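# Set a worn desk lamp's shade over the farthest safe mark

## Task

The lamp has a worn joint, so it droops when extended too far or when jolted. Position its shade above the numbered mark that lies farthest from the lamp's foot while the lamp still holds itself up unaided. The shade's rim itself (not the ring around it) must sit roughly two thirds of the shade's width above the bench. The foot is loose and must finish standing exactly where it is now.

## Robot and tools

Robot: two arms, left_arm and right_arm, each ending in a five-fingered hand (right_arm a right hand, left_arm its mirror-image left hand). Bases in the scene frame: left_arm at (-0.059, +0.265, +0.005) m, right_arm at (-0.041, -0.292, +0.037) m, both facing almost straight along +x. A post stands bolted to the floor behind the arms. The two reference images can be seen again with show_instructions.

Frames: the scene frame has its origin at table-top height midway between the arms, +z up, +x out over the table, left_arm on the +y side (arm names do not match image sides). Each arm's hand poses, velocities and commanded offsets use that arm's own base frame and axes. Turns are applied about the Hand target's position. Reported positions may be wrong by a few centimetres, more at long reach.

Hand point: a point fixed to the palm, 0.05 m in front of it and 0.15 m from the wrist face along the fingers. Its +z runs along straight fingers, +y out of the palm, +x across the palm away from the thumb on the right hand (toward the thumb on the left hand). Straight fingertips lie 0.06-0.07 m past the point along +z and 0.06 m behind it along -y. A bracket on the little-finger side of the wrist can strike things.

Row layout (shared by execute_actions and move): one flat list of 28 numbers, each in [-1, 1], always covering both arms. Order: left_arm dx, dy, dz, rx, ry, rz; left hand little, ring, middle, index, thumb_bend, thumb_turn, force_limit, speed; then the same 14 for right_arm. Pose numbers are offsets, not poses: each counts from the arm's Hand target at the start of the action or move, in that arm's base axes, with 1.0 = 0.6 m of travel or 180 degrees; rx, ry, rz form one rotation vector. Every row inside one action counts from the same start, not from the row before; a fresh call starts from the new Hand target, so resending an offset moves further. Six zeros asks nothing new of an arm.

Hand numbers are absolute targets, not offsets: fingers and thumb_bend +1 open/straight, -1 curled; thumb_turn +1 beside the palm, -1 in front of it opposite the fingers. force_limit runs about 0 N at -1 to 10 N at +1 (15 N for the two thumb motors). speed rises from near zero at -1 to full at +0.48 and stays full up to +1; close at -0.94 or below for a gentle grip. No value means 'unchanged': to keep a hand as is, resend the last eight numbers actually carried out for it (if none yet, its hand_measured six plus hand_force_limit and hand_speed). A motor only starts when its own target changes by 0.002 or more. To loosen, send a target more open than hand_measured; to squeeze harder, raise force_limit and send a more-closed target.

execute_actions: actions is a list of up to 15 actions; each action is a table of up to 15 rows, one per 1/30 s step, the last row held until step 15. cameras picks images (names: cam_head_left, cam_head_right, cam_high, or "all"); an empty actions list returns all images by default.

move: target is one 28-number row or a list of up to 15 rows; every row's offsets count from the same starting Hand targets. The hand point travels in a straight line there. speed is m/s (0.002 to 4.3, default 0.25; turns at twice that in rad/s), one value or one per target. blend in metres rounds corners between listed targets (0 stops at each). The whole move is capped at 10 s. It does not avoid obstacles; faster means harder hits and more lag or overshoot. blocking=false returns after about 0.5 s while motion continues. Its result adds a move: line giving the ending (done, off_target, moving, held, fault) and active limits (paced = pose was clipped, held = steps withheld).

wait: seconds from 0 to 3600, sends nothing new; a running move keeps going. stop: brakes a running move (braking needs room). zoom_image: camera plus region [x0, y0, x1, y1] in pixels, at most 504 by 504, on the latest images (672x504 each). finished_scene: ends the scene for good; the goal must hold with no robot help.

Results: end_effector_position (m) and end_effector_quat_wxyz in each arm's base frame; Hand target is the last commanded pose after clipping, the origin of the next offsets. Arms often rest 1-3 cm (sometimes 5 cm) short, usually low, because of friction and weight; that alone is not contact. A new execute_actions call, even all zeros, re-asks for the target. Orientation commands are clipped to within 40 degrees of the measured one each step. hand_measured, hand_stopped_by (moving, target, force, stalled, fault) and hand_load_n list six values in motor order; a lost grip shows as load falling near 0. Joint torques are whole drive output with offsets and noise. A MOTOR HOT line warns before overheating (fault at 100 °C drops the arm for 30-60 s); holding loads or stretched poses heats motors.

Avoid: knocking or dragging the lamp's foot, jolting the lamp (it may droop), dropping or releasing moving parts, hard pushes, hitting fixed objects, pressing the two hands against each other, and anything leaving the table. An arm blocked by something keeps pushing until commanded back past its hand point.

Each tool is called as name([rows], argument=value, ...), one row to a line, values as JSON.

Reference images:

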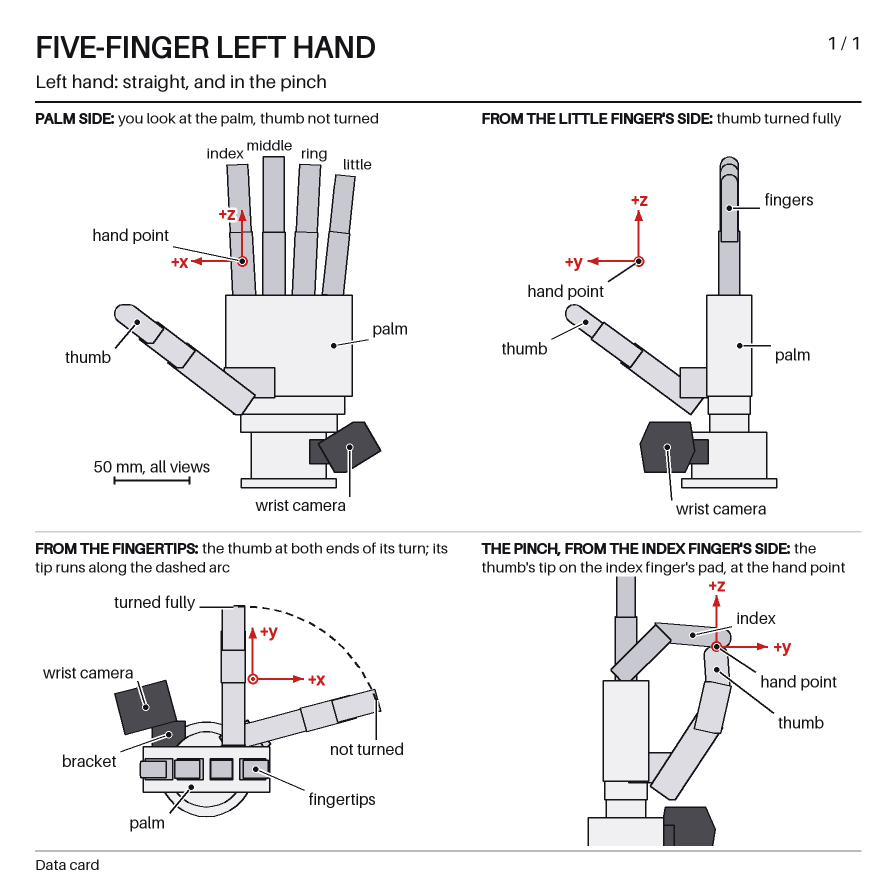

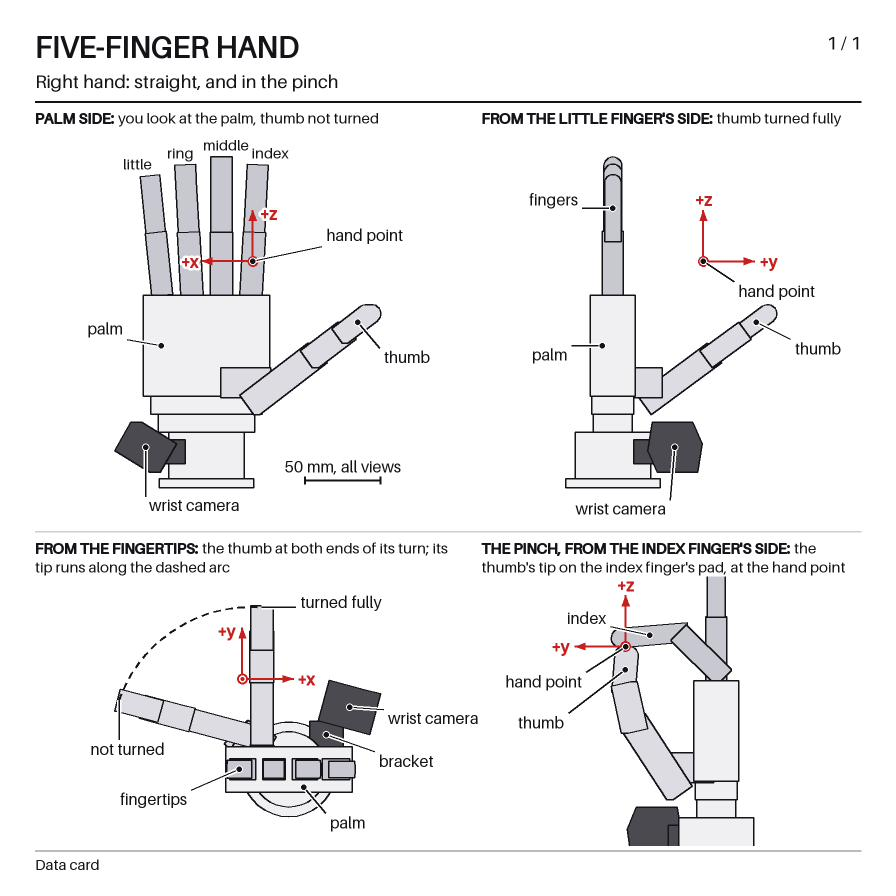

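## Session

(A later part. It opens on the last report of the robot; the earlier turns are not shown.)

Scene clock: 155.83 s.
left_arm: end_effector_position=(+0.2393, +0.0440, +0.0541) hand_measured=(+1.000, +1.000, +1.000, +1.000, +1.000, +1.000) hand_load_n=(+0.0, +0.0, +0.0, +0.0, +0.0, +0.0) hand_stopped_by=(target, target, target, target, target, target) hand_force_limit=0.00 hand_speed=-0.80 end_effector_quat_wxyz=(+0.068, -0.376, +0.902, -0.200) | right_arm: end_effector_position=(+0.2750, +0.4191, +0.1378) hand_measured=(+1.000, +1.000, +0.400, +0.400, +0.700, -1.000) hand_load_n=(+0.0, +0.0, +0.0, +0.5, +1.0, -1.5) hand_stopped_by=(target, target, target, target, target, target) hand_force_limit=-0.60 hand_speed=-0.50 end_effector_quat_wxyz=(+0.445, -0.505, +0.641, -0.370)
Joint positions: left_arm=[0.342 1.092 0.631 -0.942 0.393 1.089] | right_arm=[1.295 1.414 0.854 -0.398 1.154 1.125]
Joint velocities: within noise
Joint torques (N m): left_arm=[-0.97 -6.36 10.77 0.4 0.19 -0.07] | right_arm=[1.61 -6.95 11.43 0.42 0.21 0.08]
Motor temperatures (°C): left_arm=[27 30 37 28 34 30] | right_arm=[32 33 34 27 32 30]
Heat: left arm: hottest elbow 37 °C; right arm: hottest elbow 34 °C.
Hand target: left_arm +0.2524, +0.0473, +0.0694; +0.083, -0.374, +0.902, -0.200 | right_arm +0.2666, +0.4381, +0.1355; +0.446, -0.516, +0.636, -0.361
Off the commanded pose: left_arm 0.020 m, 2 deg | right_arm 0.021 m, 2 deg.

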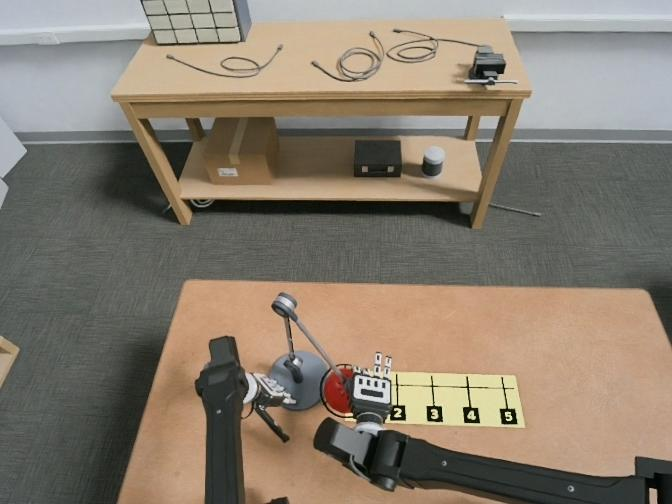

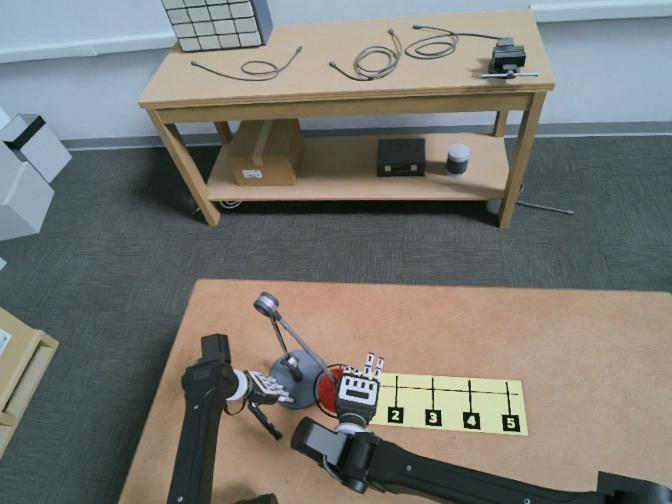

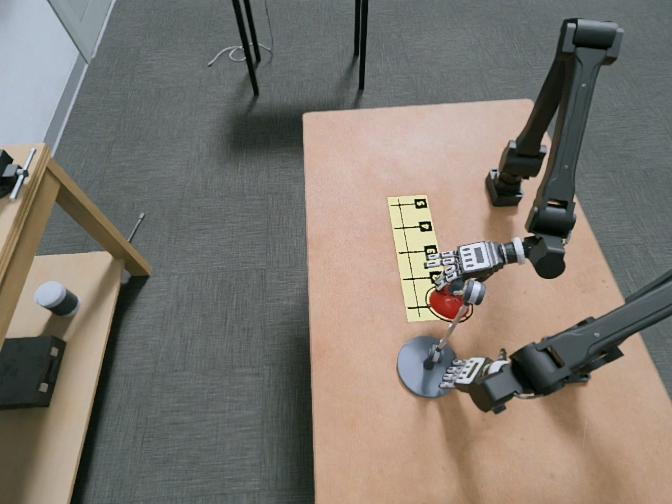

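execute_actions([
  [[0,0,0,0,0,0,1,1,1,1,1,1,0,-0.8,0,0,0,0,0,0,1,1,0.45,0.45,1,-1,-0.6,-0.6],[0,0,0,0,0,0,1,1,1,1,1,1,0,-0.8,0,0,0,0,0,0,1,1,0.45,0.45,1,-1,-0.6,-0.6]],
])

move(target=[0,0,0,0,0,0,1,1,1,1,1,1,0,-0.8,-0.003,0.022,0.004,0,0,0,1,1,0.45,0.45,1,-1,-0.6,-0.6], speed=0.05, cameras=["all"])

Scene clock: 158.73 s.
left_arm: end_effector_position=(+0.2393, +0.0440, +0.0541) hand_measured=(+1.000, +1.000, +1.000, +1.000, +1.000, +1.000) hand_load_n=(+0.0, +0.0, +0.0, +0.0, +0.0, +0.0) hand_stopped_by=(target, target, target, target, target, target) hand_force_limit=0.00 hand_speed=-0.80 end_effector_quat_wxyz=(+0.068, -0.376, +0.902, -0.200) | right_arm: end_effector_position=(+0.2748, +0.4197, +0.1376) hand_measured=(+1.000, +1.000, +0.450, +0.450, +1.000, -1.000) hand_load_n=(+0.0, +0.0, +0.0, +0.5, +0.0, +0.0) hand_stopped_by=(target, target, target, target, target, target) hand_force_limit=-0.60 hand_speed=-0.60 end_effector_quat_wxyz=(+0.446, -0.504, +0.642, -0.368)
Joint positions: left_arm=[0.342 1.092 0.631 -0.942 0.393 1.089] | right_arm=[1.296 1.415 0.854 -0.398 1.154 1.131]
Joint torques (N m): left_arm=[-1.26 -6.42 10.82 0.38 0.16 -0.05] | right_arm=[1.67 -7.24 11.44 0.77 0.3 0.06]
Heat: left arm: hottest elbow 37 °C; right arm: hottest elbow 34 °C.
Hand target: left_arm +0.2524, +0.0473, +0.0694; +0.083, -0.374, +0.902, -0.200 | right_arm +0.2667, +0.4381, +0.1356; +0.446, -0.516, +0.636, -0.361
Off the commanded pose: left_arm 0.020 m, 2 deg | right_arm 0.020 m, 2 deg.
Step readings (end_effector_position of left_arm | right_arm):
0: (+0.2393, +0.0440, +0.0541) | (+0.2750, +0.4191, +0.1378)
1: (+0.2393, +0.0440, +0.0541) | (+0.2750, +0.4191, +0.1378)
2: (+0.2393, +0.0440, +0.0541) | (+0.2750, +0.4191, +0.1378)
4: (+0.2393, +0.0440, +0.0541) | (+0.2749, +0.4193, +0.1378)
8: (+0.2393, +0.0440, +0.0541) | (+0.2747, +0.4196, +0.1376)
15: (+0.2393, +0.0440, +0.0541) | (+0.2748, +0.4197, +0.1376)

Scene clock: 159.50 s.
left_arm: end_effector_position=(+0.2393, +0.0440, +0.0541) hand_measured=(+1.000, +1.000, +1.000, +1.000, +1.000, +1.000) hand_load_n=(+0.0, +0.0, +0.0, +0.0, +0.0, +0.0) hand_stopped_by=(target, target, target, target, target, target) hand_force_limit=0.00 hand_speed=-0.80 end_effector_quat_wxyz=(+0.068, -0.376, +0.902, -0.200) | right_arm: end_effector_position=(+0.2745, +0.4332, +0.1409) hand_measured=(+1.000, +1.000, +0.450, +0.450, +1.000, -1.000) hand_load_n=(+0.0, +0.0, +0.5, +0.0, +0.0, +0.0) hand_stopped_by=(target, target, target, target, target, target) hand_force_limit=-0.60 hand_speed=-0.60 end_effector_quat_wxyz=(+0.446, -0.503, +0.642, -0.368)
Joint positions: left_arm=[0.342 1.092 0.631 -0.942 0.393 1.089] | right_arm=[1.306 1.444 0.896 -0.429 1.16 1.152]
Joint torques (N m): left_arm=[-1.38 -6.42 10.91 0.32 0.23 -0.1] | right_arm=[1.67 -8.53 11.44 0.34 0.28 0.1]
Heat: left arm: hottest elbow 37 °C; right arm: hottest elbow 34 °C.
Hand target: left_arm +0.2524, +0.0473, +0.0694; +0.083, -0.374, +0.902, -0.200 | right_arm +0.2648, +0.4514, +0.1380; +0.446, -0.516, +0.636, -0.361
Off the commanded pose: left_arm 0.020 m, 2 deg | right_arm 0.021 m, 2 deg.
move: off_target (right_arm)

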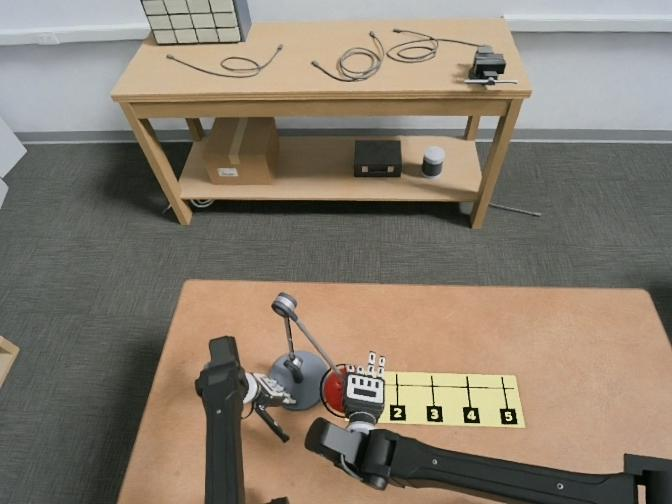

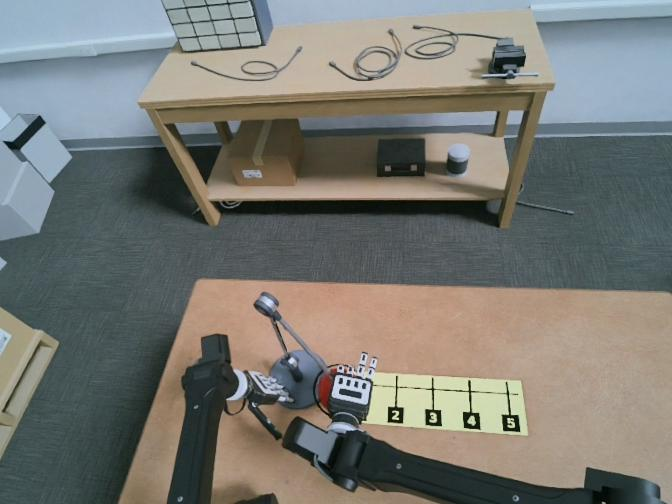

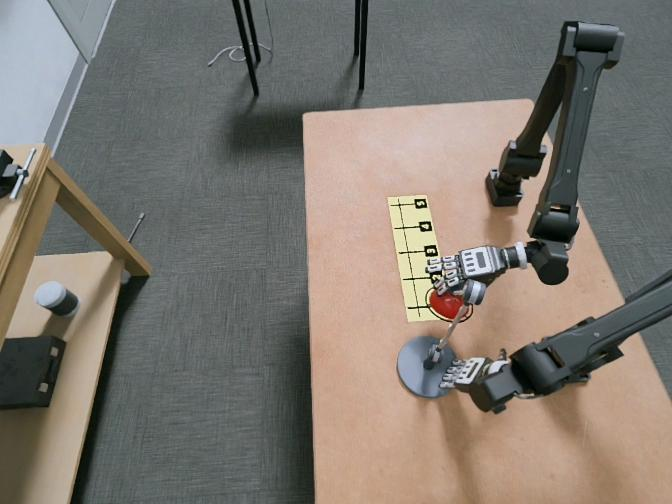

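zoom_image(camera="cam_high", region=[400, 240, 500, 330])

zoom_image(camera="cam_head_left", region=[290, 340, 430, 450])

Scaled by 5.040 from the camera's image (finer frame: 960x720).

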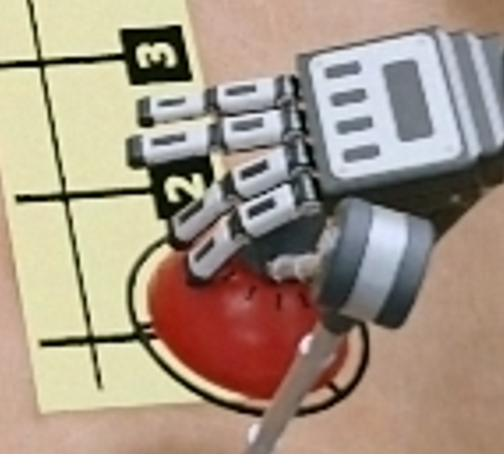

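Scaled by 3.600 from the camera's image (finer frame: 960x720).

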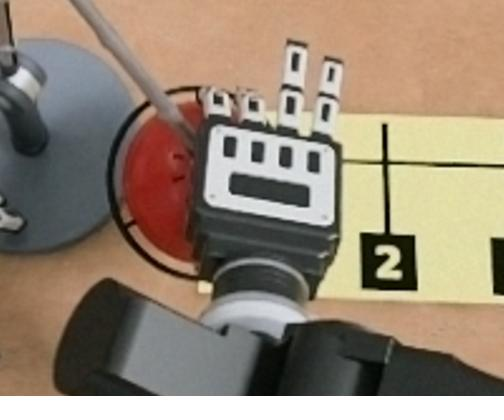

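move(target=[0,0,0,0,0,0,1,1,1,1,1,1,0,-0.8,0,0,0,0,0,0,1,1,0.165,0.165,0.1,-1,-0.75,-0.85])

Scene clock: 161.27 s.
left_arm: end_effector_position=(+0.2393, +0.0440, +0.0541) hand_measured=(+1.000, +1.000, +1.000, +1.000, +1.000, +1.000) hand_load_n=(+0.0, +0.0, +0.0, +0.0, +0.0, +0.0) hand_stopped_by=(target, target, target, target, target, target) hand_force_limit=0.00 hand_speed=-0.80 end_effector_quat_wxyz=(+0.068, -0.376, +0.902, -0.200) | right_arm: end_effector_position=(+0.2753, +0.4338, +0.1427) hand_measured=(+1.000, +1.000, +0.272, +0.216, +0.766, -1.000) hand_load_n=(+0.0, +0.0, +0.5, +2.5, +1.5, +0.0) hand_stopped_by=(target, target, force, force, force, target) hand_force_limit=-0.75 hand_speed=-0.85 end_effector_quat_wxyz=(+0.448, -0.500, +0.643, -0.369)
Joint positions: left_arm=[0.342 1.092 0.631 -0.942 0.393 1.089] | right_arm=[1.306 1.444 0.899 -0.429 1.165 1.155]
Joint torques (N m): left_arm=[-1.38 -6.89 10.76 0.32 0.23 -0.08] | right_arm=[1.67 -7.59 11.07 0.21 0.14 0.03]
Heat: left arm: hottest elbow 37 °C; right arm: hottest elbow 34 °C.
Hand target: left_arm +0.2524, +0.0473, +0.0694; +0.083, -0.374, +0.902, -0.200 | right_arm +0.2648, +0.4514, +0.1380; +0.446, -0.516, +0.636, -0.361
Off the commanded pose: left_arm 0.020 m, 2 deg | right_arm 0.021 m, 2 deg.
move: done

move(target=[0,0,0,0,0,0,1,1,1,1,1,1,0,-0.8,0,0,0,0,0,0,1,1,0.16,0.16,0.095,-1,-0.65,-0.9])

Scene clock: 162.63 s.
left_arm: end_effector_position=(+0.2393, +0.0440, +0.0541) hand_measured=(+1.000, +1.000, +1.000, +1.000, +1.000, +1.000) hand_load_n=(+0.0, +0.0, +0.0, +0.0, +0.0, +0.0) hand_stopped_by=(target, target, target, target, target, target) hand_force_limit=0.00 hand_speed=-0.80 end_effector_quat_wxyz=(+0.068, -0.376, +0.902, -0.200) | right_arm: end_effector_position=(+0.2754, +0.4337, +0.1428) hand_measured=(+1.000, +1.000, +0.264, +0.216, +0.758, -1.000) hand_load_n=(+0.0, -0.5, +2.0, +1.5, +2.5, +0.0) hand_stopped_by=(target, target, force, force, force, target) hand_force_limit=-0.65 hand_speed=-0.90 end_effector_quat_wxyz=(+0.448, -0.500, +0.643, -0.369)
Joint positions: left_arm=[0.342 1.092 0.631 -0.942 0.393 1.089] | right_arm=[1.306 1.444 0.899 -0.429 1.165 1.155]
Joint torques (N m): left_arm=[-1.14 -6.42 10.89 0.35 0.2 -0.06] | right_arm=[1.26 -7.77 11.26 0.43 0.17 0.11]
Heat: left arm: hottest elbow 37 °C; right arm: hottest elbow 34 °C.
Hand target: left_arm +0.2524, +0.0473, +0.0694; +0.083, -0.374, +0.902, -0.200 | right_arm +0.2649, +0.4513, +0.1380; +0.446, -0.516, +0.636, -0.361
Off the commanded pose: left_arm 0.020 m, 2 deg | right_arm 0.021 m, 2 deg.
move: done

execute_actions(actions=[])

zoom_image(camera="cam_high", region=[425, 250, 495, 320])

Scene clock: 163.13 s.
left_arm: end_effector_position=(+0.2393, +0.0440, +0.0541) hand_measured=(+1.000, +1.000, +1.000, +1.000, +1.000, +1.000) hand_load_n=(+0.0, +0.0, +0.0, +0.0, +0.0, +0.0) hand_stopped_by=(target, target, target, target, target, target) hand_force_limit=0.00 hand_speed=-0.80 end_effector_quat_wxyz=(+0.068, -0.376, +0.902, -0.200) | right_arm: end_effector_position=(+0.2754, +0.4337, +0.1428) hand_measured=(+1.000, +1.000, +0.264, +0.216, +0.758, -1.000) hand_load_n=(+0.0, +0.0, +2.0, +1.5, +2.5, -0.5) hand_stopped_by=(target, target, force, force, force, target) hand_force_limit=-0.65 hand_speed=-0.90 end_effector_quat_wxyz=(+0.448, -0.500, +0.643, -0.369)
Joint positions: left_arm=[0.342 1.092 0.631 -0.942 0.393 1.089] | right_arm=[1.306 1.444 0.899 -0.429 1.165 1.155]
Joint velocities: within noise
Joint torques (N m): left_arm=[-1.14 -6.89 10.88 0.54 0.19 -0.08] | right_arm=[1.85 -7.88 10.88 0.25 0.13 0.01]
Motor temperatures (°C): left_arm=[27 30 37 28 34 30] | right_arm=[32 33 34 27 32 30]
Heat: left arm: hottest elbow 37 °C; right arm: hottest elbow 34 °C.
Hand target: left_arm +0.2524, +0.0473, +0.0694; +0.083, -0.374, +0.902, -0.200 | right_arm +0.2649, +0.4513, +0.1380; +0.446, -0.516, +0.636, -0.361
Off the commanded pose: left_arm 0.020 m, 2 deg | right_arm 0.021 m, 2 deg.

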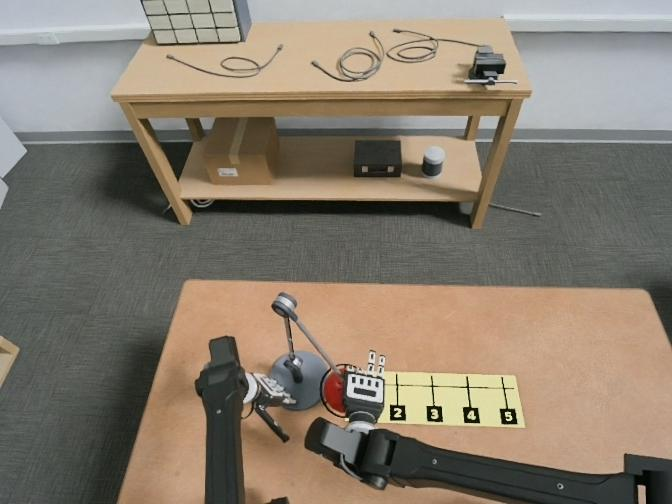

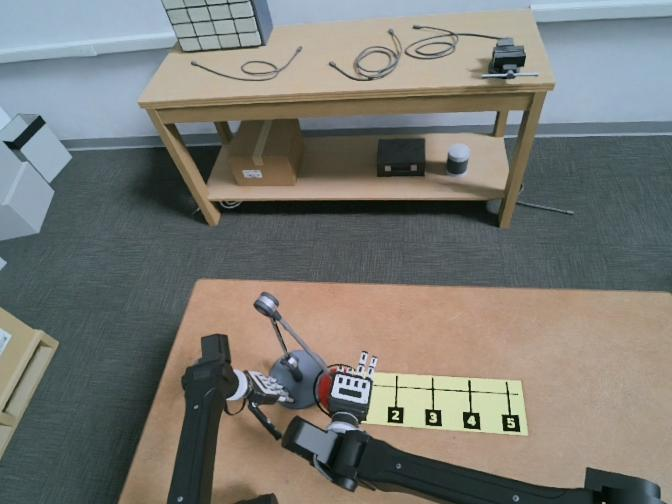

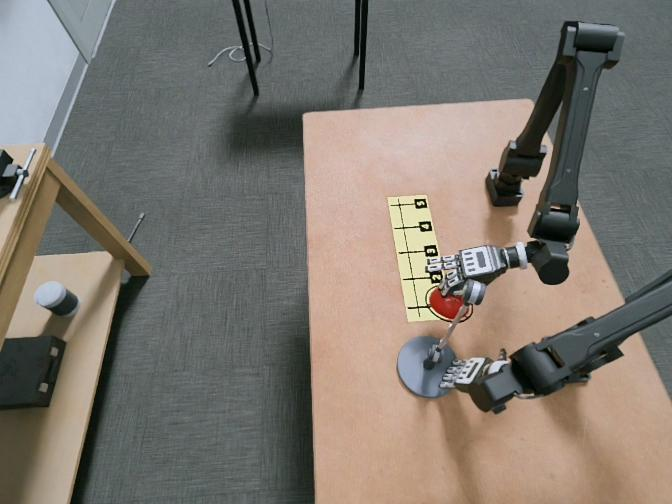

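Scaled by 7.200 from the camera's image (finer frame: 960x720).

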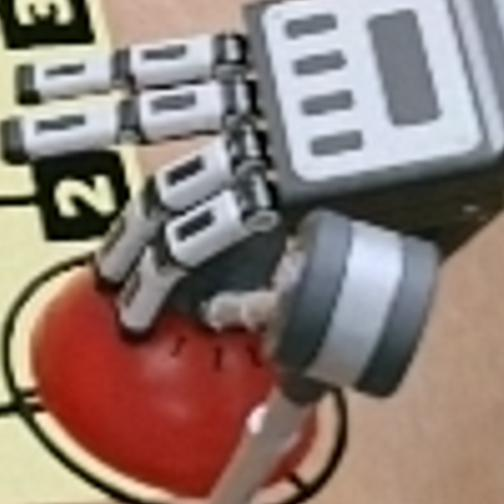

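zoom_image(camera="cam_head_left", region=[310, 350, 380, 420])

zoom_image(camera="cam_head_right", region=[305, 350, 375, 420])

Scaled by 7.200 from the camera's image (finer frame: 960x720).

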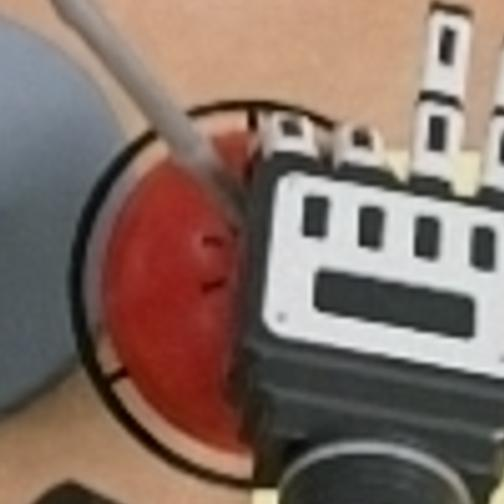

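Scaled by 7.200 from the camera's image (finer frame: 960x720).

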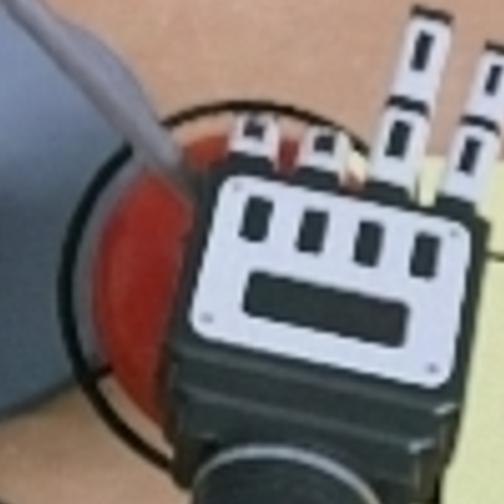

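execute_actions([
  [[0,0,0,0,0,0,1,1,1,1,1,1,0,-0.8,0,0,0,0,0,0,1,1,0.45,0.45,1,-1,-0.6,-0.6],[0,0,0,0,0,0,1,1,1,1,1,1,0,-0.8,0,0,0,0,0,0,1,1,0.45,0.45,1,-1,-0.6,-0.6]],
])

move(target=[0,0,0,0,0,0,1,1,1,1,1,1,0,-0.8,-0.012,-0.011,0.022,0,0,0,1,1,0.45,0.45,1,-1,-0.6,-0.6], speed=0.05, cameras=["all"])

Scene clock: 166.40 s.
left_arm: end_effector_position=(+0.2393, +0.0440, +0.0541) hand_measured=(+1.000, +1.000, +1.000, +1.000, +1.000, +1.000) hand_load_n=(+0.0, +0.0, +0.0, +0.0, +0.0, +0.0) hand_stopped_by=(target, target, target, target, target, target) hand_force_limit=0.00 hand_speed=-0.80 end_effector_quat_wxyz=(+0.068, -0.376, +0.902, -0.200) | right_arm: end_effector_position=(+0.2738, +0.4345, +0.1419) hand_measured=(+1.000, +1.000, +0.450, +0.450, +1.000, -1.000) hand_load_n=(+0.0, +0.0, +0.5, +0.0, +0.0, +0.0) hand_stopped_by=(target, target, target, target, target, target) hand_force_limit=-0.60 hand_speed=-0.60 end_effector_quat_wxyz=(+0.447, -0.503, +0.642, -0.368)
Joint positions: left_arm=[0.342 1.092 0.631 -0.942 0.393 1.089] | right_arm=[1.308 1.445 0.899 -0.431 1.161 1.155]
Joint torques (N m): left_arm=[-1.61 -6.83 10.88 0.29 0.19 -0.07] | right_arm=[1.2 -7.94 10.89 0.38 0.31 0.05]
Heat: left arm: hottest elbow 37 °C; right arm: hottest elbow 34 °C.
Hand target: left_arm +0.2524, +0.0473, +0.0694; +0.083, -0.374, +0.902, -0.200 | right_arm +0.2648, +0.4514, +0.1380; +0.446, -0.516, +0.636, -0.361
Off the commanded pose: left_arm 0.020 m, 2 deg | right_arm 0.019 m, 2 deg.
Step readings (end_effector_position of left_arm | right_arm):
0: (+0.2393, +0.0440, +0.0541) | (+0.2754, +0.4337, +0.1428)
1: (+0.2393, +0.0440, +0.0541) | (+0.2754, +0.4337, +0.1428)
2: (+0.2393, +0.0440, +0.0541) | (+0.2754, +0.4337, +0.1428)
4: (+0.2393, +0.0440, +0.0541) | (+0.2753, +0.4338, +0.1427)
8: (+0.2393, +0.0440, +0.0541) | (+0.2740, +0.4345, +0.1419)
15: (+0.2393, +0.0440, +0.0541) | (+0.2738, +0.4345, +0.1419)

Scene clock: 167.27 s.
left_arm: end_effector_position=(+0.2393, +0.0440, +0.0541) hand_measured=(+1.000, +1.000, +1.000, +1.000, +1.000, +1.000) hand_load_n=(+0.0, +0.0, +0.0, +0.0, +0.0, +0.0) hand_stopped_by=(target, target, target, target, target, target) hand_force_limit=0.00 hand_speed=-0.80 end_effector_quat_wxyz=(+0.068, -0.376, +0.902, -0.200) | right_arm: end_effector_position=(+0.2694, +0.4281, +0.1429) hand_measured=(+1.000, +1.000, +0.450, +0.450, +1.000, -1.000) hand_load_n=(+0.0, +0.0, +0.0, +0.5, +0.0, +0.0) hand_stopped_by=(target, target, target, target, target, target) hand_force_limit=-0.60 hand_speed=-0.60 end_effector_quat_wxyz=(+0.438, -0.507, +0.640, -0.375)
Joint positions: left_arm=[0.342 1.092 0.631 -0.942 0.393 1.089] | right_arm=[1.316 1.436 0.904 -0.494 1.169 1.181]
Joint torques (N m): left_arm=[-1.08 -6.65 10.84 0.32 0.2 -0.11] | right_arm=[1.44 -9.05 11.03 0.36 0.29 0.09]
Heat: left arm: hottest elbow 37 °C; right arm: hottest elbow 34 °C.
Hand target: left_arm +0.2524, +0.0473, +0.0694; +0.083, -0.374, +0.902, -0.200 | right_arm +0.2575, +0.4448, +0.1512; +0.446, -0.516, +0.636, -0.361
Off the commanded pose: left_arm 0.020 m, 2 deg | right_arm 0.022 m, 2 deg.
move: off_target (right_arm)

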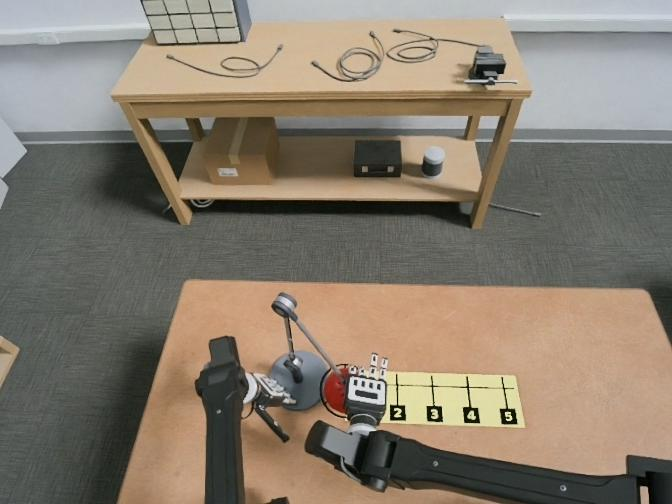

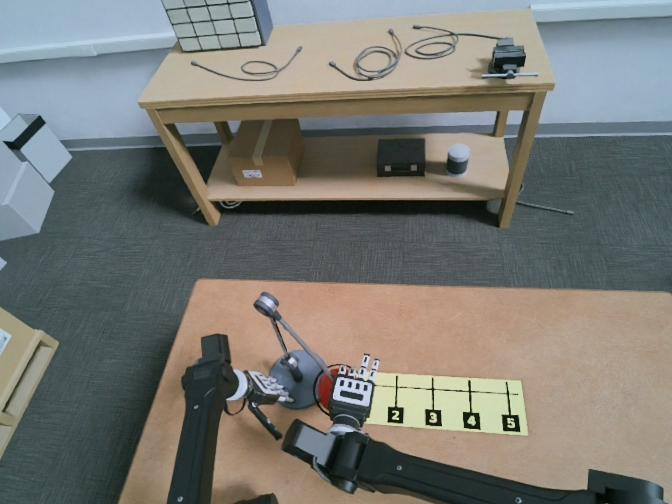

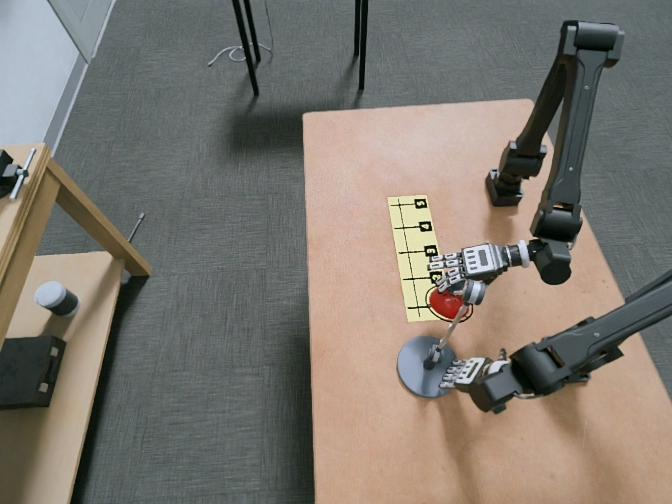

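move(target=[0,0,0,0,0,0,1,1,1,1,1,1,0,-0.8,0,0,0.025,0,0,0,1,1,0.45,0.45,1,-1,-0.6,-0.6], speed=0.05)

zoom_image(camera="cam_high", region=[425, 250, 495, 320])

Scene clock: 168.20 s.
left_arm: end_effector_position=(+0.2393, +0.0440, +0.0541) hand_measured=(+1.000, +1.000, +1.000, +1.000, +1.000, +1.000) hand_load_n=(+0.0, +0.0, +0.0, +0.0, +0.0, +0.0) hand_stopped_by=(target, target, target, target, target, target) hand_force_limit=0.00 hand_speed=-0.80 end_effector_quat_wxyz=(+0.068, -0.376, +0.902, -0.200) | right_arm: end_effector_position=(+0.2637, +0.4276, +0.1492) hand_measured=(+1.000, +1.000, +0.450, +0.450, +1.000, -1.000) hand_load_n=(+0.0, +0.0, +0.0, +0.0, +0.0, +0.0) hand_stopped_by=(target, target, target, target, target, target) hand_force_limit=-0.60 hand_speed=-0.60 end_effector_quat_wxyz=(+0.433, -0.517, +0.636, -0.376)
Joint positions: left_arm=[0.342 1.092 0.631 -0.942 0.393 1.089] | right_arm=[1.326 1.422 0.917 -0.541 1.164 1.181]
Joint torques (N m): left_arm=[-1.55 -6.24 11 0.29 0.23 -0.09] | right_arm=[0.5 -10.64 11.88 0.66 0.43 0.05]
Heat: left arm: hottest elbow 38 °C; right arm: hottest elbow 35 °C.
Hand target: left_arm +0.2524, +0.0473, +0.0694; +0.083, -0.374, +0.902, -0.200 | right_arm +0.2577, +0.4448, +0.1663; +0.446, -0.516, +0.636, -0.361
Off the commanded pose: left_arm 0.020 m, 2 deg | right_arm 0.025 m, 2 deg.
move: off_target (right_arm)

Scaled by 7.200 from the camera's image (finer frame: 960x720).
This view is cut from an older image: the scene may have changed since it was taken.

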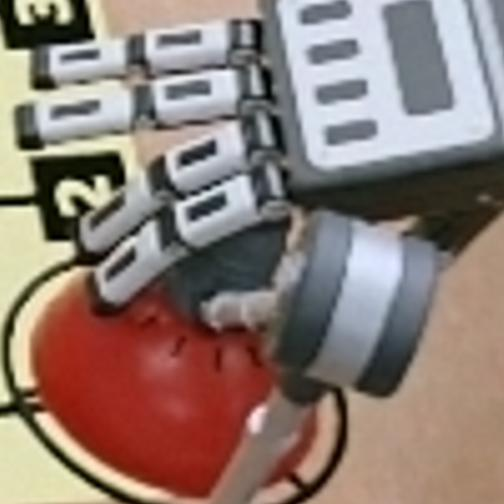

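move(target=[0,0,0,0,0,0,1,1,1,1,1,1,0,-0.8,0,0,0,0,0,0,1,1,0.1,0.1,0.05,-1,-0.7,-0.85], cameras=["all"])

zoom_image(camera="cam_high", region=[425, 250, 495, 320])

Scene clock: 172.70 s.
left_arm: end_effector_position=(+0.2393, +0.0440, +0.0541) hand_measured=(+1.000, +1.000, +1.000, +1.000, +1.000, +1.000) hand_load_n=(+0.0, +0.0, +0.0, +0.0, +0.0, +0.0) hand_stopped_by=(target, target, target, target, target, target) hand_force_limit=0.00 hand_speed=-0.80 end_effector_quat_wxyz=(+0.068, -0.376, +0.902, -0.200) | right_arm: end_effector_position=(+0.2648, +0.4285, +0.1535) hand_measured=(+1.000, +1.000, +0.174, +0.188, +0.142, -1.000) hand_load_n=(+0.0, +0.0, +2.0, +0.5, +2.5, +0.0) hand_stopped_by=(target, target, force, force, force, target) hand_force_limit=-0.70 hand_speed=-0.85 end_effector_quat_wxyz=(+0.436, -0.513, +0.636, -0.376)
Joint positions: left_arm=[0.342 1.092 0.631 -0.942 0.393 1.089] | right_arm=[1.326 1.419 0.922 -0.541 1.17 1.181]
Joint torques (N m): left_arm=[-1.55 -6.89 10.85 0.4 0.23 -0.06] | right_arm=[1.55 -10.17 11.66 0.39 0.21 0.03]
Heat: left arm: hottest elbow 38 °C; right arm: hottest elbow 35 °C.
Hand target: left_arm +0.2524, +0.0473, +0.0694; +0.083, -0.374, +0.902, -0.200 | right_arm +0.2576, +0.4448, +0.1662; +0.446, -0.516, +0.636, -0.361
Off the commanded pose: left_arm 0.020 m, 2 deg | right_arm 0.022 m, 2 deg.
move: done

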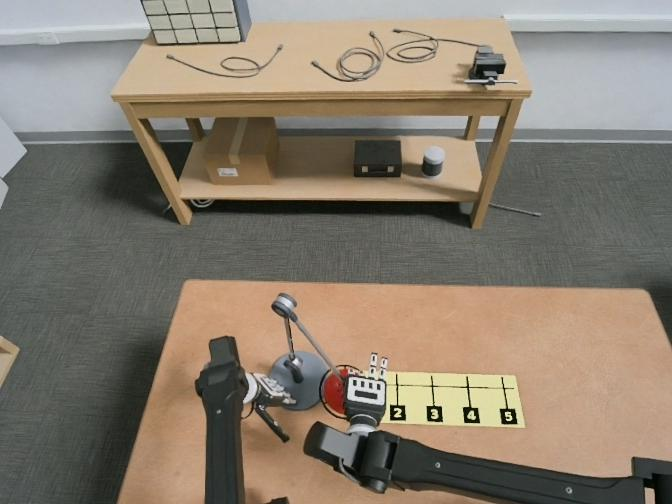

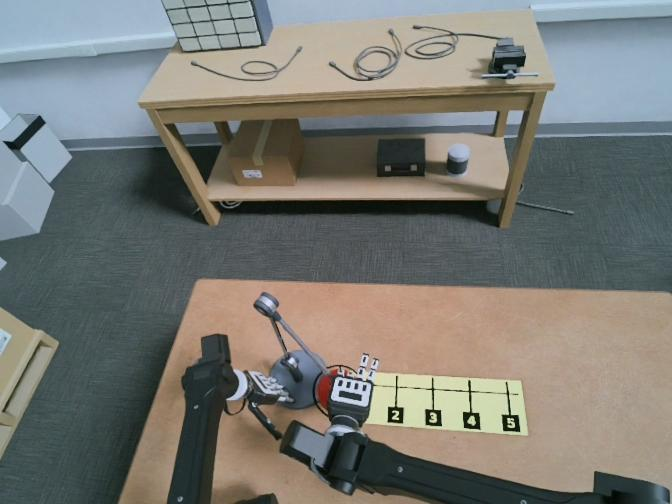

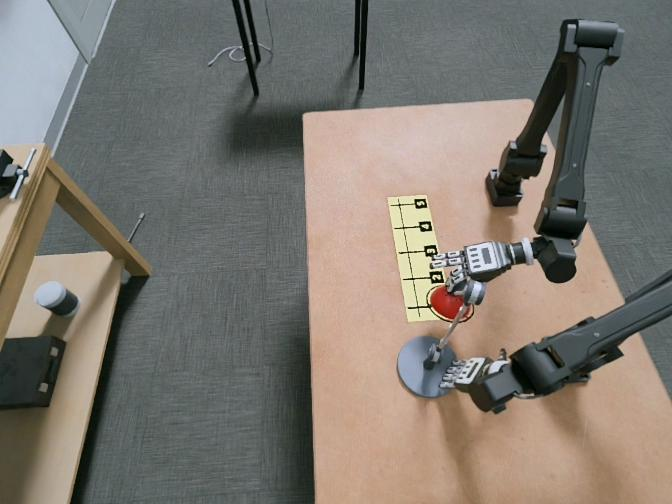

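Scaled by 7.200 from the camera's image (finer frame: 960x720).

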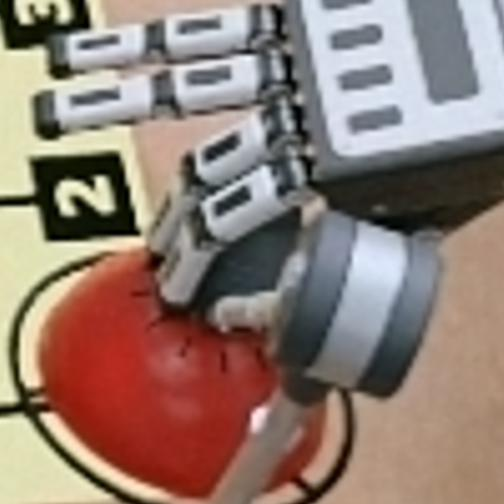

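move(target=[0,0,0,0,0,0,1,1,1,1,1,1,0,-0.8,0,0,0,0,0,0,1,1,0.0,0.0,-0.05,-1,-0.1,-0.9])

move(target=[0,0,0,0,0,0,1,1,1,1,1,1,0,-0.8,0,0,0,0,0,0,1,1,-0.1,-0.1,-0.15,-1,0.4,-0.9])

Scene clock: 173.53 s.
left_arm: end_effector_position=(+0.2393, +0.0440, +0.0541) hand_measured=(+1.000, +1.000, +1.000, +1.000, +1.000, +1.000) hand_load_n=(+0.0, +0.0, +0.0, +0.0, +0.0, +0.0) hand_stopped_by=(target, target, target, target, target, target) hand_force_limit=0.00 hand_speed=-0.80 end_effector_quat_wxyz=(+0.068, -0.376, +0.902, -0.200) | right_arm: end_effector_position=(+0.2648, +0.4285, +0.1535) hand_measured=(+1.000, +1.000, +0.158, +0.170, +0.136, -1.000) hand_load_n=(+0.0, +0.0, +5.5, +6.0, +7.0, +0.5) hand_stopped_by=(target, target, force, force, force, target) hand_force_limit=-0.10 hand_speed=-0.90 end_effector_quat_wxyz=(+0.436, -0.513, +0.636, -0.376)
Joint positions: left_arm=[0.342 1.092 0.631 -0.942 0.393 1.089] | right_arm=[1.326 1.419 0.922 -0.541 1.17 1.182]
Joint torques (N m): left_arm=[-1.03 -6.42 10.86 0.35 0.19 -0.07] | right_arm=[1.38 -10.17 11.71 0.35 0.15 -0.04]
Heat: left arm: hottest elbow 38 °C; right arm: hottest elbow 35 °C.
Hand target: left_arm +0.2524, +0.0473, +0.0694; +0.083, -0.374, +0.902, -0.200 | right_arm +0.2576, +0.4448, +0.1662; +0.446, -0.516, +0.636, -0.361
Off the commanded pose: left_arm 0.020 m, 2 deg | right_arm 0.022 m, 2 deg.
move: done

Scene clock: 174.03 s.
left_arm: end_effector_position=(+0.2393, +0.0440, +0.0541) hand_measured=(+1.000, +1.000, +1.000, +1.000, +1.000, +1.000) hand_load_n=(+0.0, +0.0, +0.0, +0.0, +0.0, +0.0) hand_stopped_by=(target, target, target, target, target, target) hand_force_limit=0.00 hand_speed=-0.80 end_effector_quat_wxyz=(+0.068, -0.376, +0.902, -0.200) | right_arm: end_effector_position=(+0.2648, +0.4285, +0.1535) hand_measured=(+1.000, +1.000, +0.150, +0.164, +0.128, -1.000) hand_load_n=(+0.0, +0.0, +7.5, +9.0, +10.5, +1.0) hand_stopped_by=(target, target, force, force, force, target) hand_force_limit=0.40 hand_speed=-0.90 end_effector_quat_wxyz=(+0.437, -0.513, +0.636, -0.376)
Joint positions: left_arm=[0.342 1.092 0.631 -0.942 0.393 1.089] | right_arm=[1.326 1.419 0.922 -0.541 1.17 1.182]
Joint torques (N m): left_arm=[-1.2 -6.53 10.88 0.43 0.17 -0.1] | right_arm=[0.67 -10.52 11.69 0.51 0.24 0.06]
Heat: left arm: hottest elbow 38 °C; right arm: hottest elbow 35 °C.
Hand target: left_arm +0.2524, +0.0473, +0.0694; +0.083, -0.374, +0.902, -0.200 | right_arm +0.2576, +0.4448, +0.1662; +0.446, -0.516, +0.636, -0.361
Off the commanded pose: left_arm 0.020 m, 2 deg | right_arm 0.022 m, 2 deg.
move: done

move(target=[0,0,0,0,0,0,1,1,1,1,1,1,0,-0.8,0.029,-0.010,0,0,0,0.033,1,1,-0.1,-0.1,-0.15,-1,0.4,-0.9], speed=0.05, cameras=["all"])

Scene clock: 177.67 s.
left_arm: end_effector_position=(+0.2393, +0.0440, +0.0541) hand_measured=(+1.000, +1.000, +1.000, +1.000, +1.000, +1.000) hand_load_n=(+0.0, +0.0, +0.0, +0.0, +0.0, +0.0) hand_stopped_by=(target, target, target, target, target, target) hand_force_limit=0.00 hand_speed=-0.80 end_effector_quat_wxyz=(+0.068, -0.376, +0.902, -0.200) | right_arm: end_effector_position=(+0.2686, +0.4298, +0.1545) hand_measured=(+1.000, +1.000, +0.152, +0.164, +0.130, -1.000) hand_load_n=(+0.0, +0.0, +8.5, +7.0, +14.5, +2.0) hand_stopped_by=(target, target, force, force, force, target) hand_force_limit=0.40 hand_speed=-0.90 end_effector_quat_wxyz=(-0.442, +0.568, -0.596, +0.357)
Joint positions: left_arm=[0.342 1.092 0.631 -0.942 0.393 1.089] | right_arm=[1.288 1.361 0.853 -0.306 1.062 0.877]
Joint torques (N m): left_arm=[-0.44 -6.18 10.92 0.35 0.2 -0.11] | right_arm=[-0.62 -9.82 9.31 3.02 0.06 0.19]
Heat: left arm: hottest elbow 38 °C; right arm: hottest elbow 35 °C.
Hand target: left_arm +0.2524, +0.0473, +0.0694; +0.083, -0.374, +0.902, -0.200 | right_arm +0.2751, +0.4387, +0.1662; -0.464, +0.548, -0.609, +0.337
Off the commanded pose: left_arm 0.020 m, 2 deg | right_arm 0.016 m, 4 deg.
move: off_target (right_arm)

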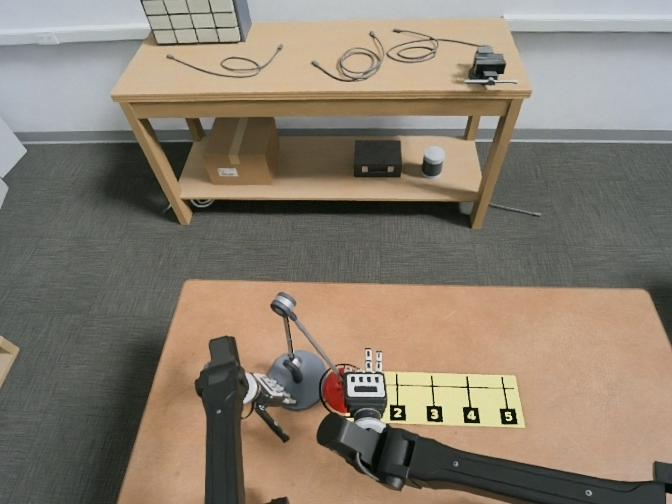

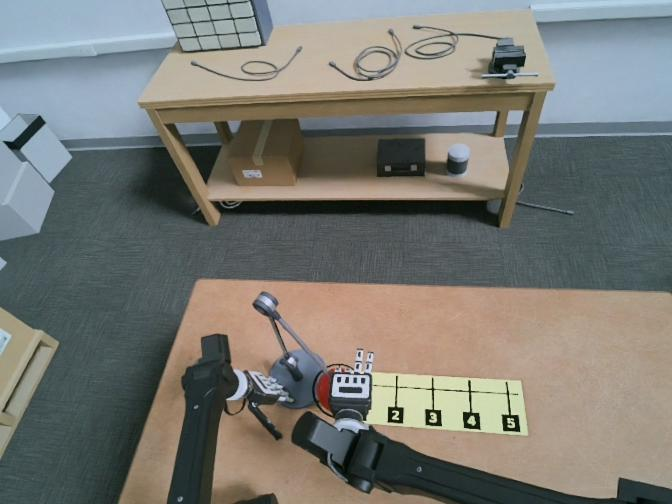

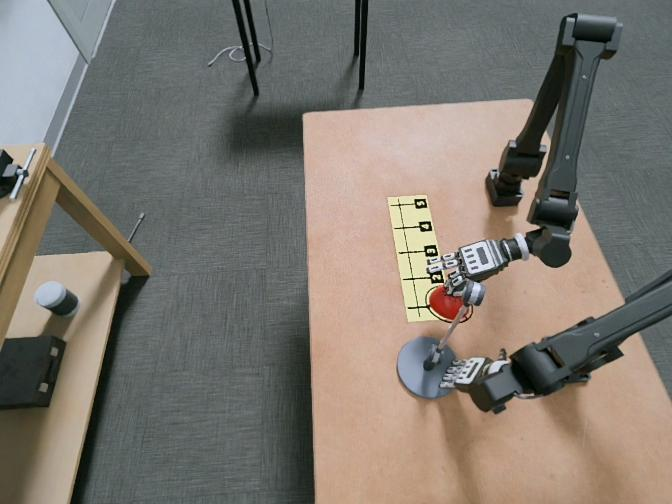

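move(target=[0,0,0,0,0,0,1,1,1,1,1,1,0,-0.8,0.035,-0.010,0,0,0,0.033,1,1,-0.1,-0.1,-0.15,-1,0.4,-0.9], speed=0.05, cameras=["cam_high","cam_head_left"])

Scene clock: 179.50 s.
left_arm: end_effector_position=(+0.2393, +0.0440, +0.0541) hand_measured=(+1.000, +1.000, +1.000, +1.000, +1.000, +1.000) hand_load_n=(+0.0, +0.0, -0.5, +0.0, +0.0, +0.0) hand_stopped_by=(target, target, target, target, target, target) hand_force_limit=0.00 hand_speed=-0.80 end_effector_quat_wxyz=(+0.068, -0.376, +0.902, -0.200) | right_arm: end_effector_position=(+0.2887, +0.4269, +0.1542) hand_measured=(+1.000, +1.000, +0.152, +0.164, +0.130, -1.000) hand_load_n=(+0.0, +0.0, +9.0, +5.5, +15.5, +1.0) hand_stopped_by=(target, target, force, force, force, target) hand_force_limit=0.40 hand_speed=-0.90 end_effector_quat_wxyz=(-0.461, +0.597, -0.570, +0.326)
Joint positions: left_arm=[0.342 1.092 0.631 -0.942 0.393 1.089] | right_arm=[1.203 1.323 0.789 -0.099 0.909 0.67]
Joint torques (N m): left_arm=[-1.2 -6.01 10.96 0.5 0.2 -0.08] | right_arm=[-1.26 -9.11 9.42 2.88 0.04 0.15]
Heat: left arm: hottest elbow 38 °C; right arm: hottest elbow 35 °C.
Hand target: left_arm +0.2524, +0.0473, +0.0694; +0.083, -0.374, +0.902, -0.200 | right_arm +0.2959, +0.4328, +0.1662; -0.481, +0.579, -0.579, +0.313
Off the commanded pose: left_arm 0.020 m, 2 deg | right_arm 0.015 m, 4 deg.
move: off_target (right_arm)
Images, in order (width x height): cam_head_left 672x504, cam_high 672x504.

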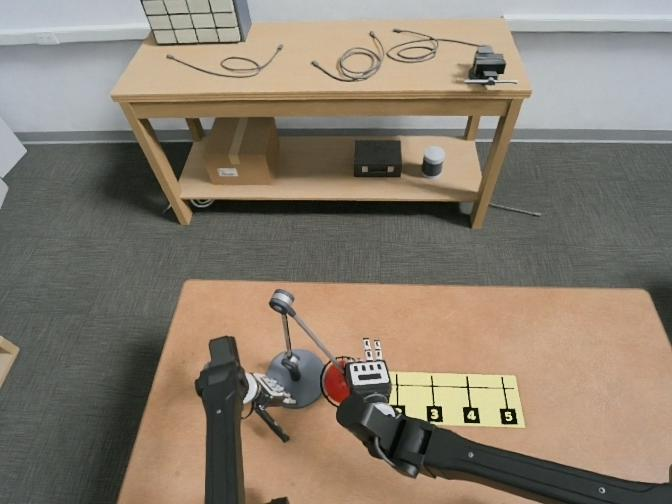

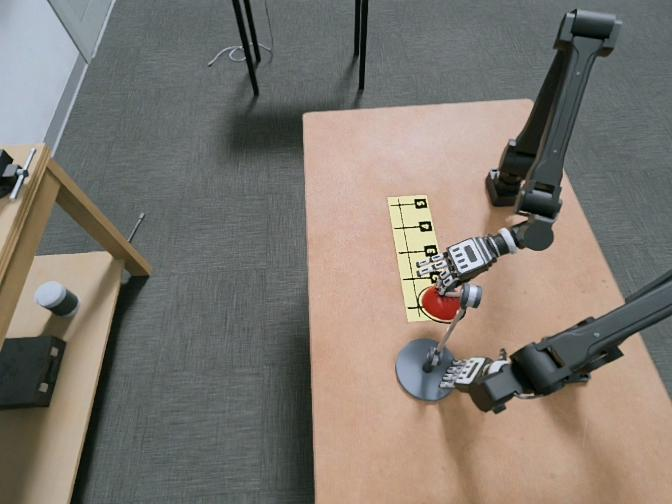

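move(target=[0,0,0,0,0,0,1,1,1,1,1,1,0,-0.8,0.04,-0.013,0,0,0,0.040,1,1,-0.1,-0.1,-0.15,-1,0.4,-0.9], speed=0.05, cameras=["cam_high","cam_head_left"])

zoom_image(camera="cam_high", region=[380, 230, 500, 410])

zoom_image(camera="cam_head_left", region=[240, 330, 420, 430])

Scene clock: 181.73 s.
left_arm: end_effector_position=(+0.2393, +0.0440, +0.0541) hand_measured=(+1.000, +1.000, +1.000, +1.000, +1.000, +1.000) hand_load_n=(+0.0, +0.0, +0.0, +0.0, +0.0, +0.0) hand_stopped_by=(target, target, target, target, target, target) hand_force_limit=0.00 hand_speed=-0.80 end_effector_quat_wxyz=(+0.068, -0.376, +0.902, -0.200) | right_arm: end_effector_position=(+0.3126, +0.4233, +0.1543) hand_measured=(+1.000, +1.000, +0.152, +0.164, +0.130, -1.000) hand_load_n=(+0.0, +0.0, +9.5, +5.5, +16.5, +2.0) hand_stopped_by=(target, target, force, force, force, target) hand_force_limit=0.40 hand_speed=-0.90 end_effector_quat_wxyz=(-0.482, +0.630, -0.537, +0.288)
Joint positions: left_arm=[0.342 1.092 0.631 -0.942 0.393 1.089] | right_arm=[1.092 1.301 0.747 0.05 0.698 0.508]
Joint torques (N m): left_arm=[-0.97 -6.24 10.86 0.32 0.21 -0.07] | right_arm=[-1.08 -9.64 8.92 2.93 -0.06 0.16]
Heat: left arm: hottest elbow 38 °C; right arm: hottest elbow 35 °C.
Hand target: left_arm +0.2524, +0.0473, +0.0694; +0.083, -0.374, +0.902, -0.200 | right_arm +0.3201, +0.4249, +0.1661; -0.499, +0.614, -0.542, +0.282
Off the commanded pose: left_arm 0.020 m, 2 deg | right_arm 0.014 m, 3 deg.
move: off_target (right_arm)
Images, in order (width x height): cam_head_left 672x504, cam_high 672x504.

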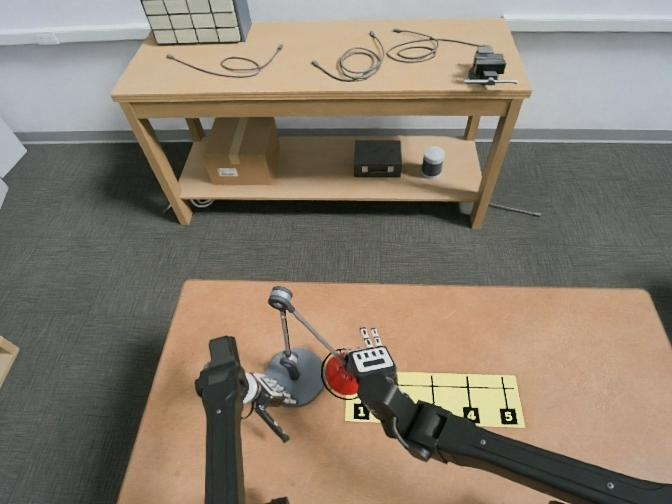

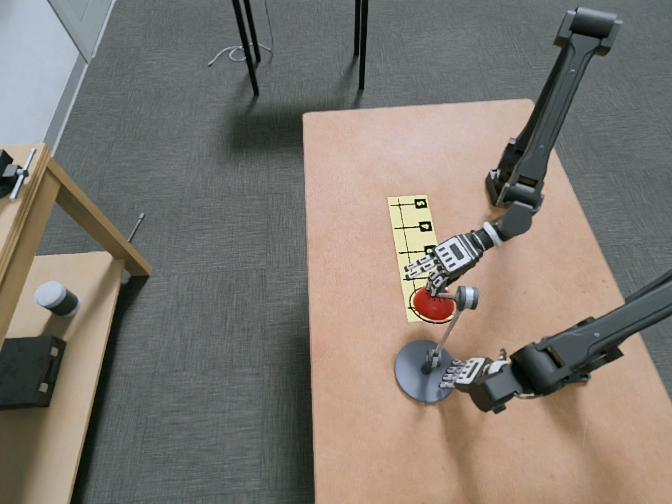

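Scaled by 2.800 from the camera's image (finer frame: 960x720).

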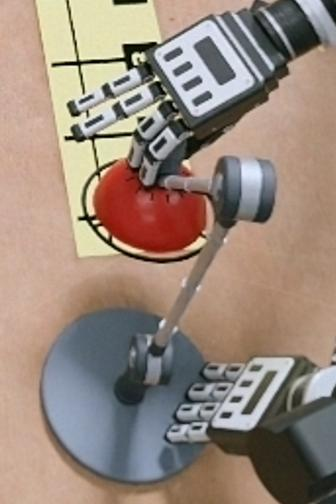

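Scaled by 2.800 from the camera's image (finer frame: 960x720).

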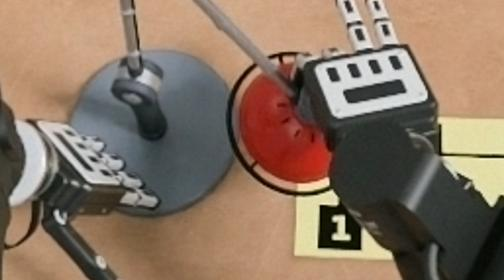

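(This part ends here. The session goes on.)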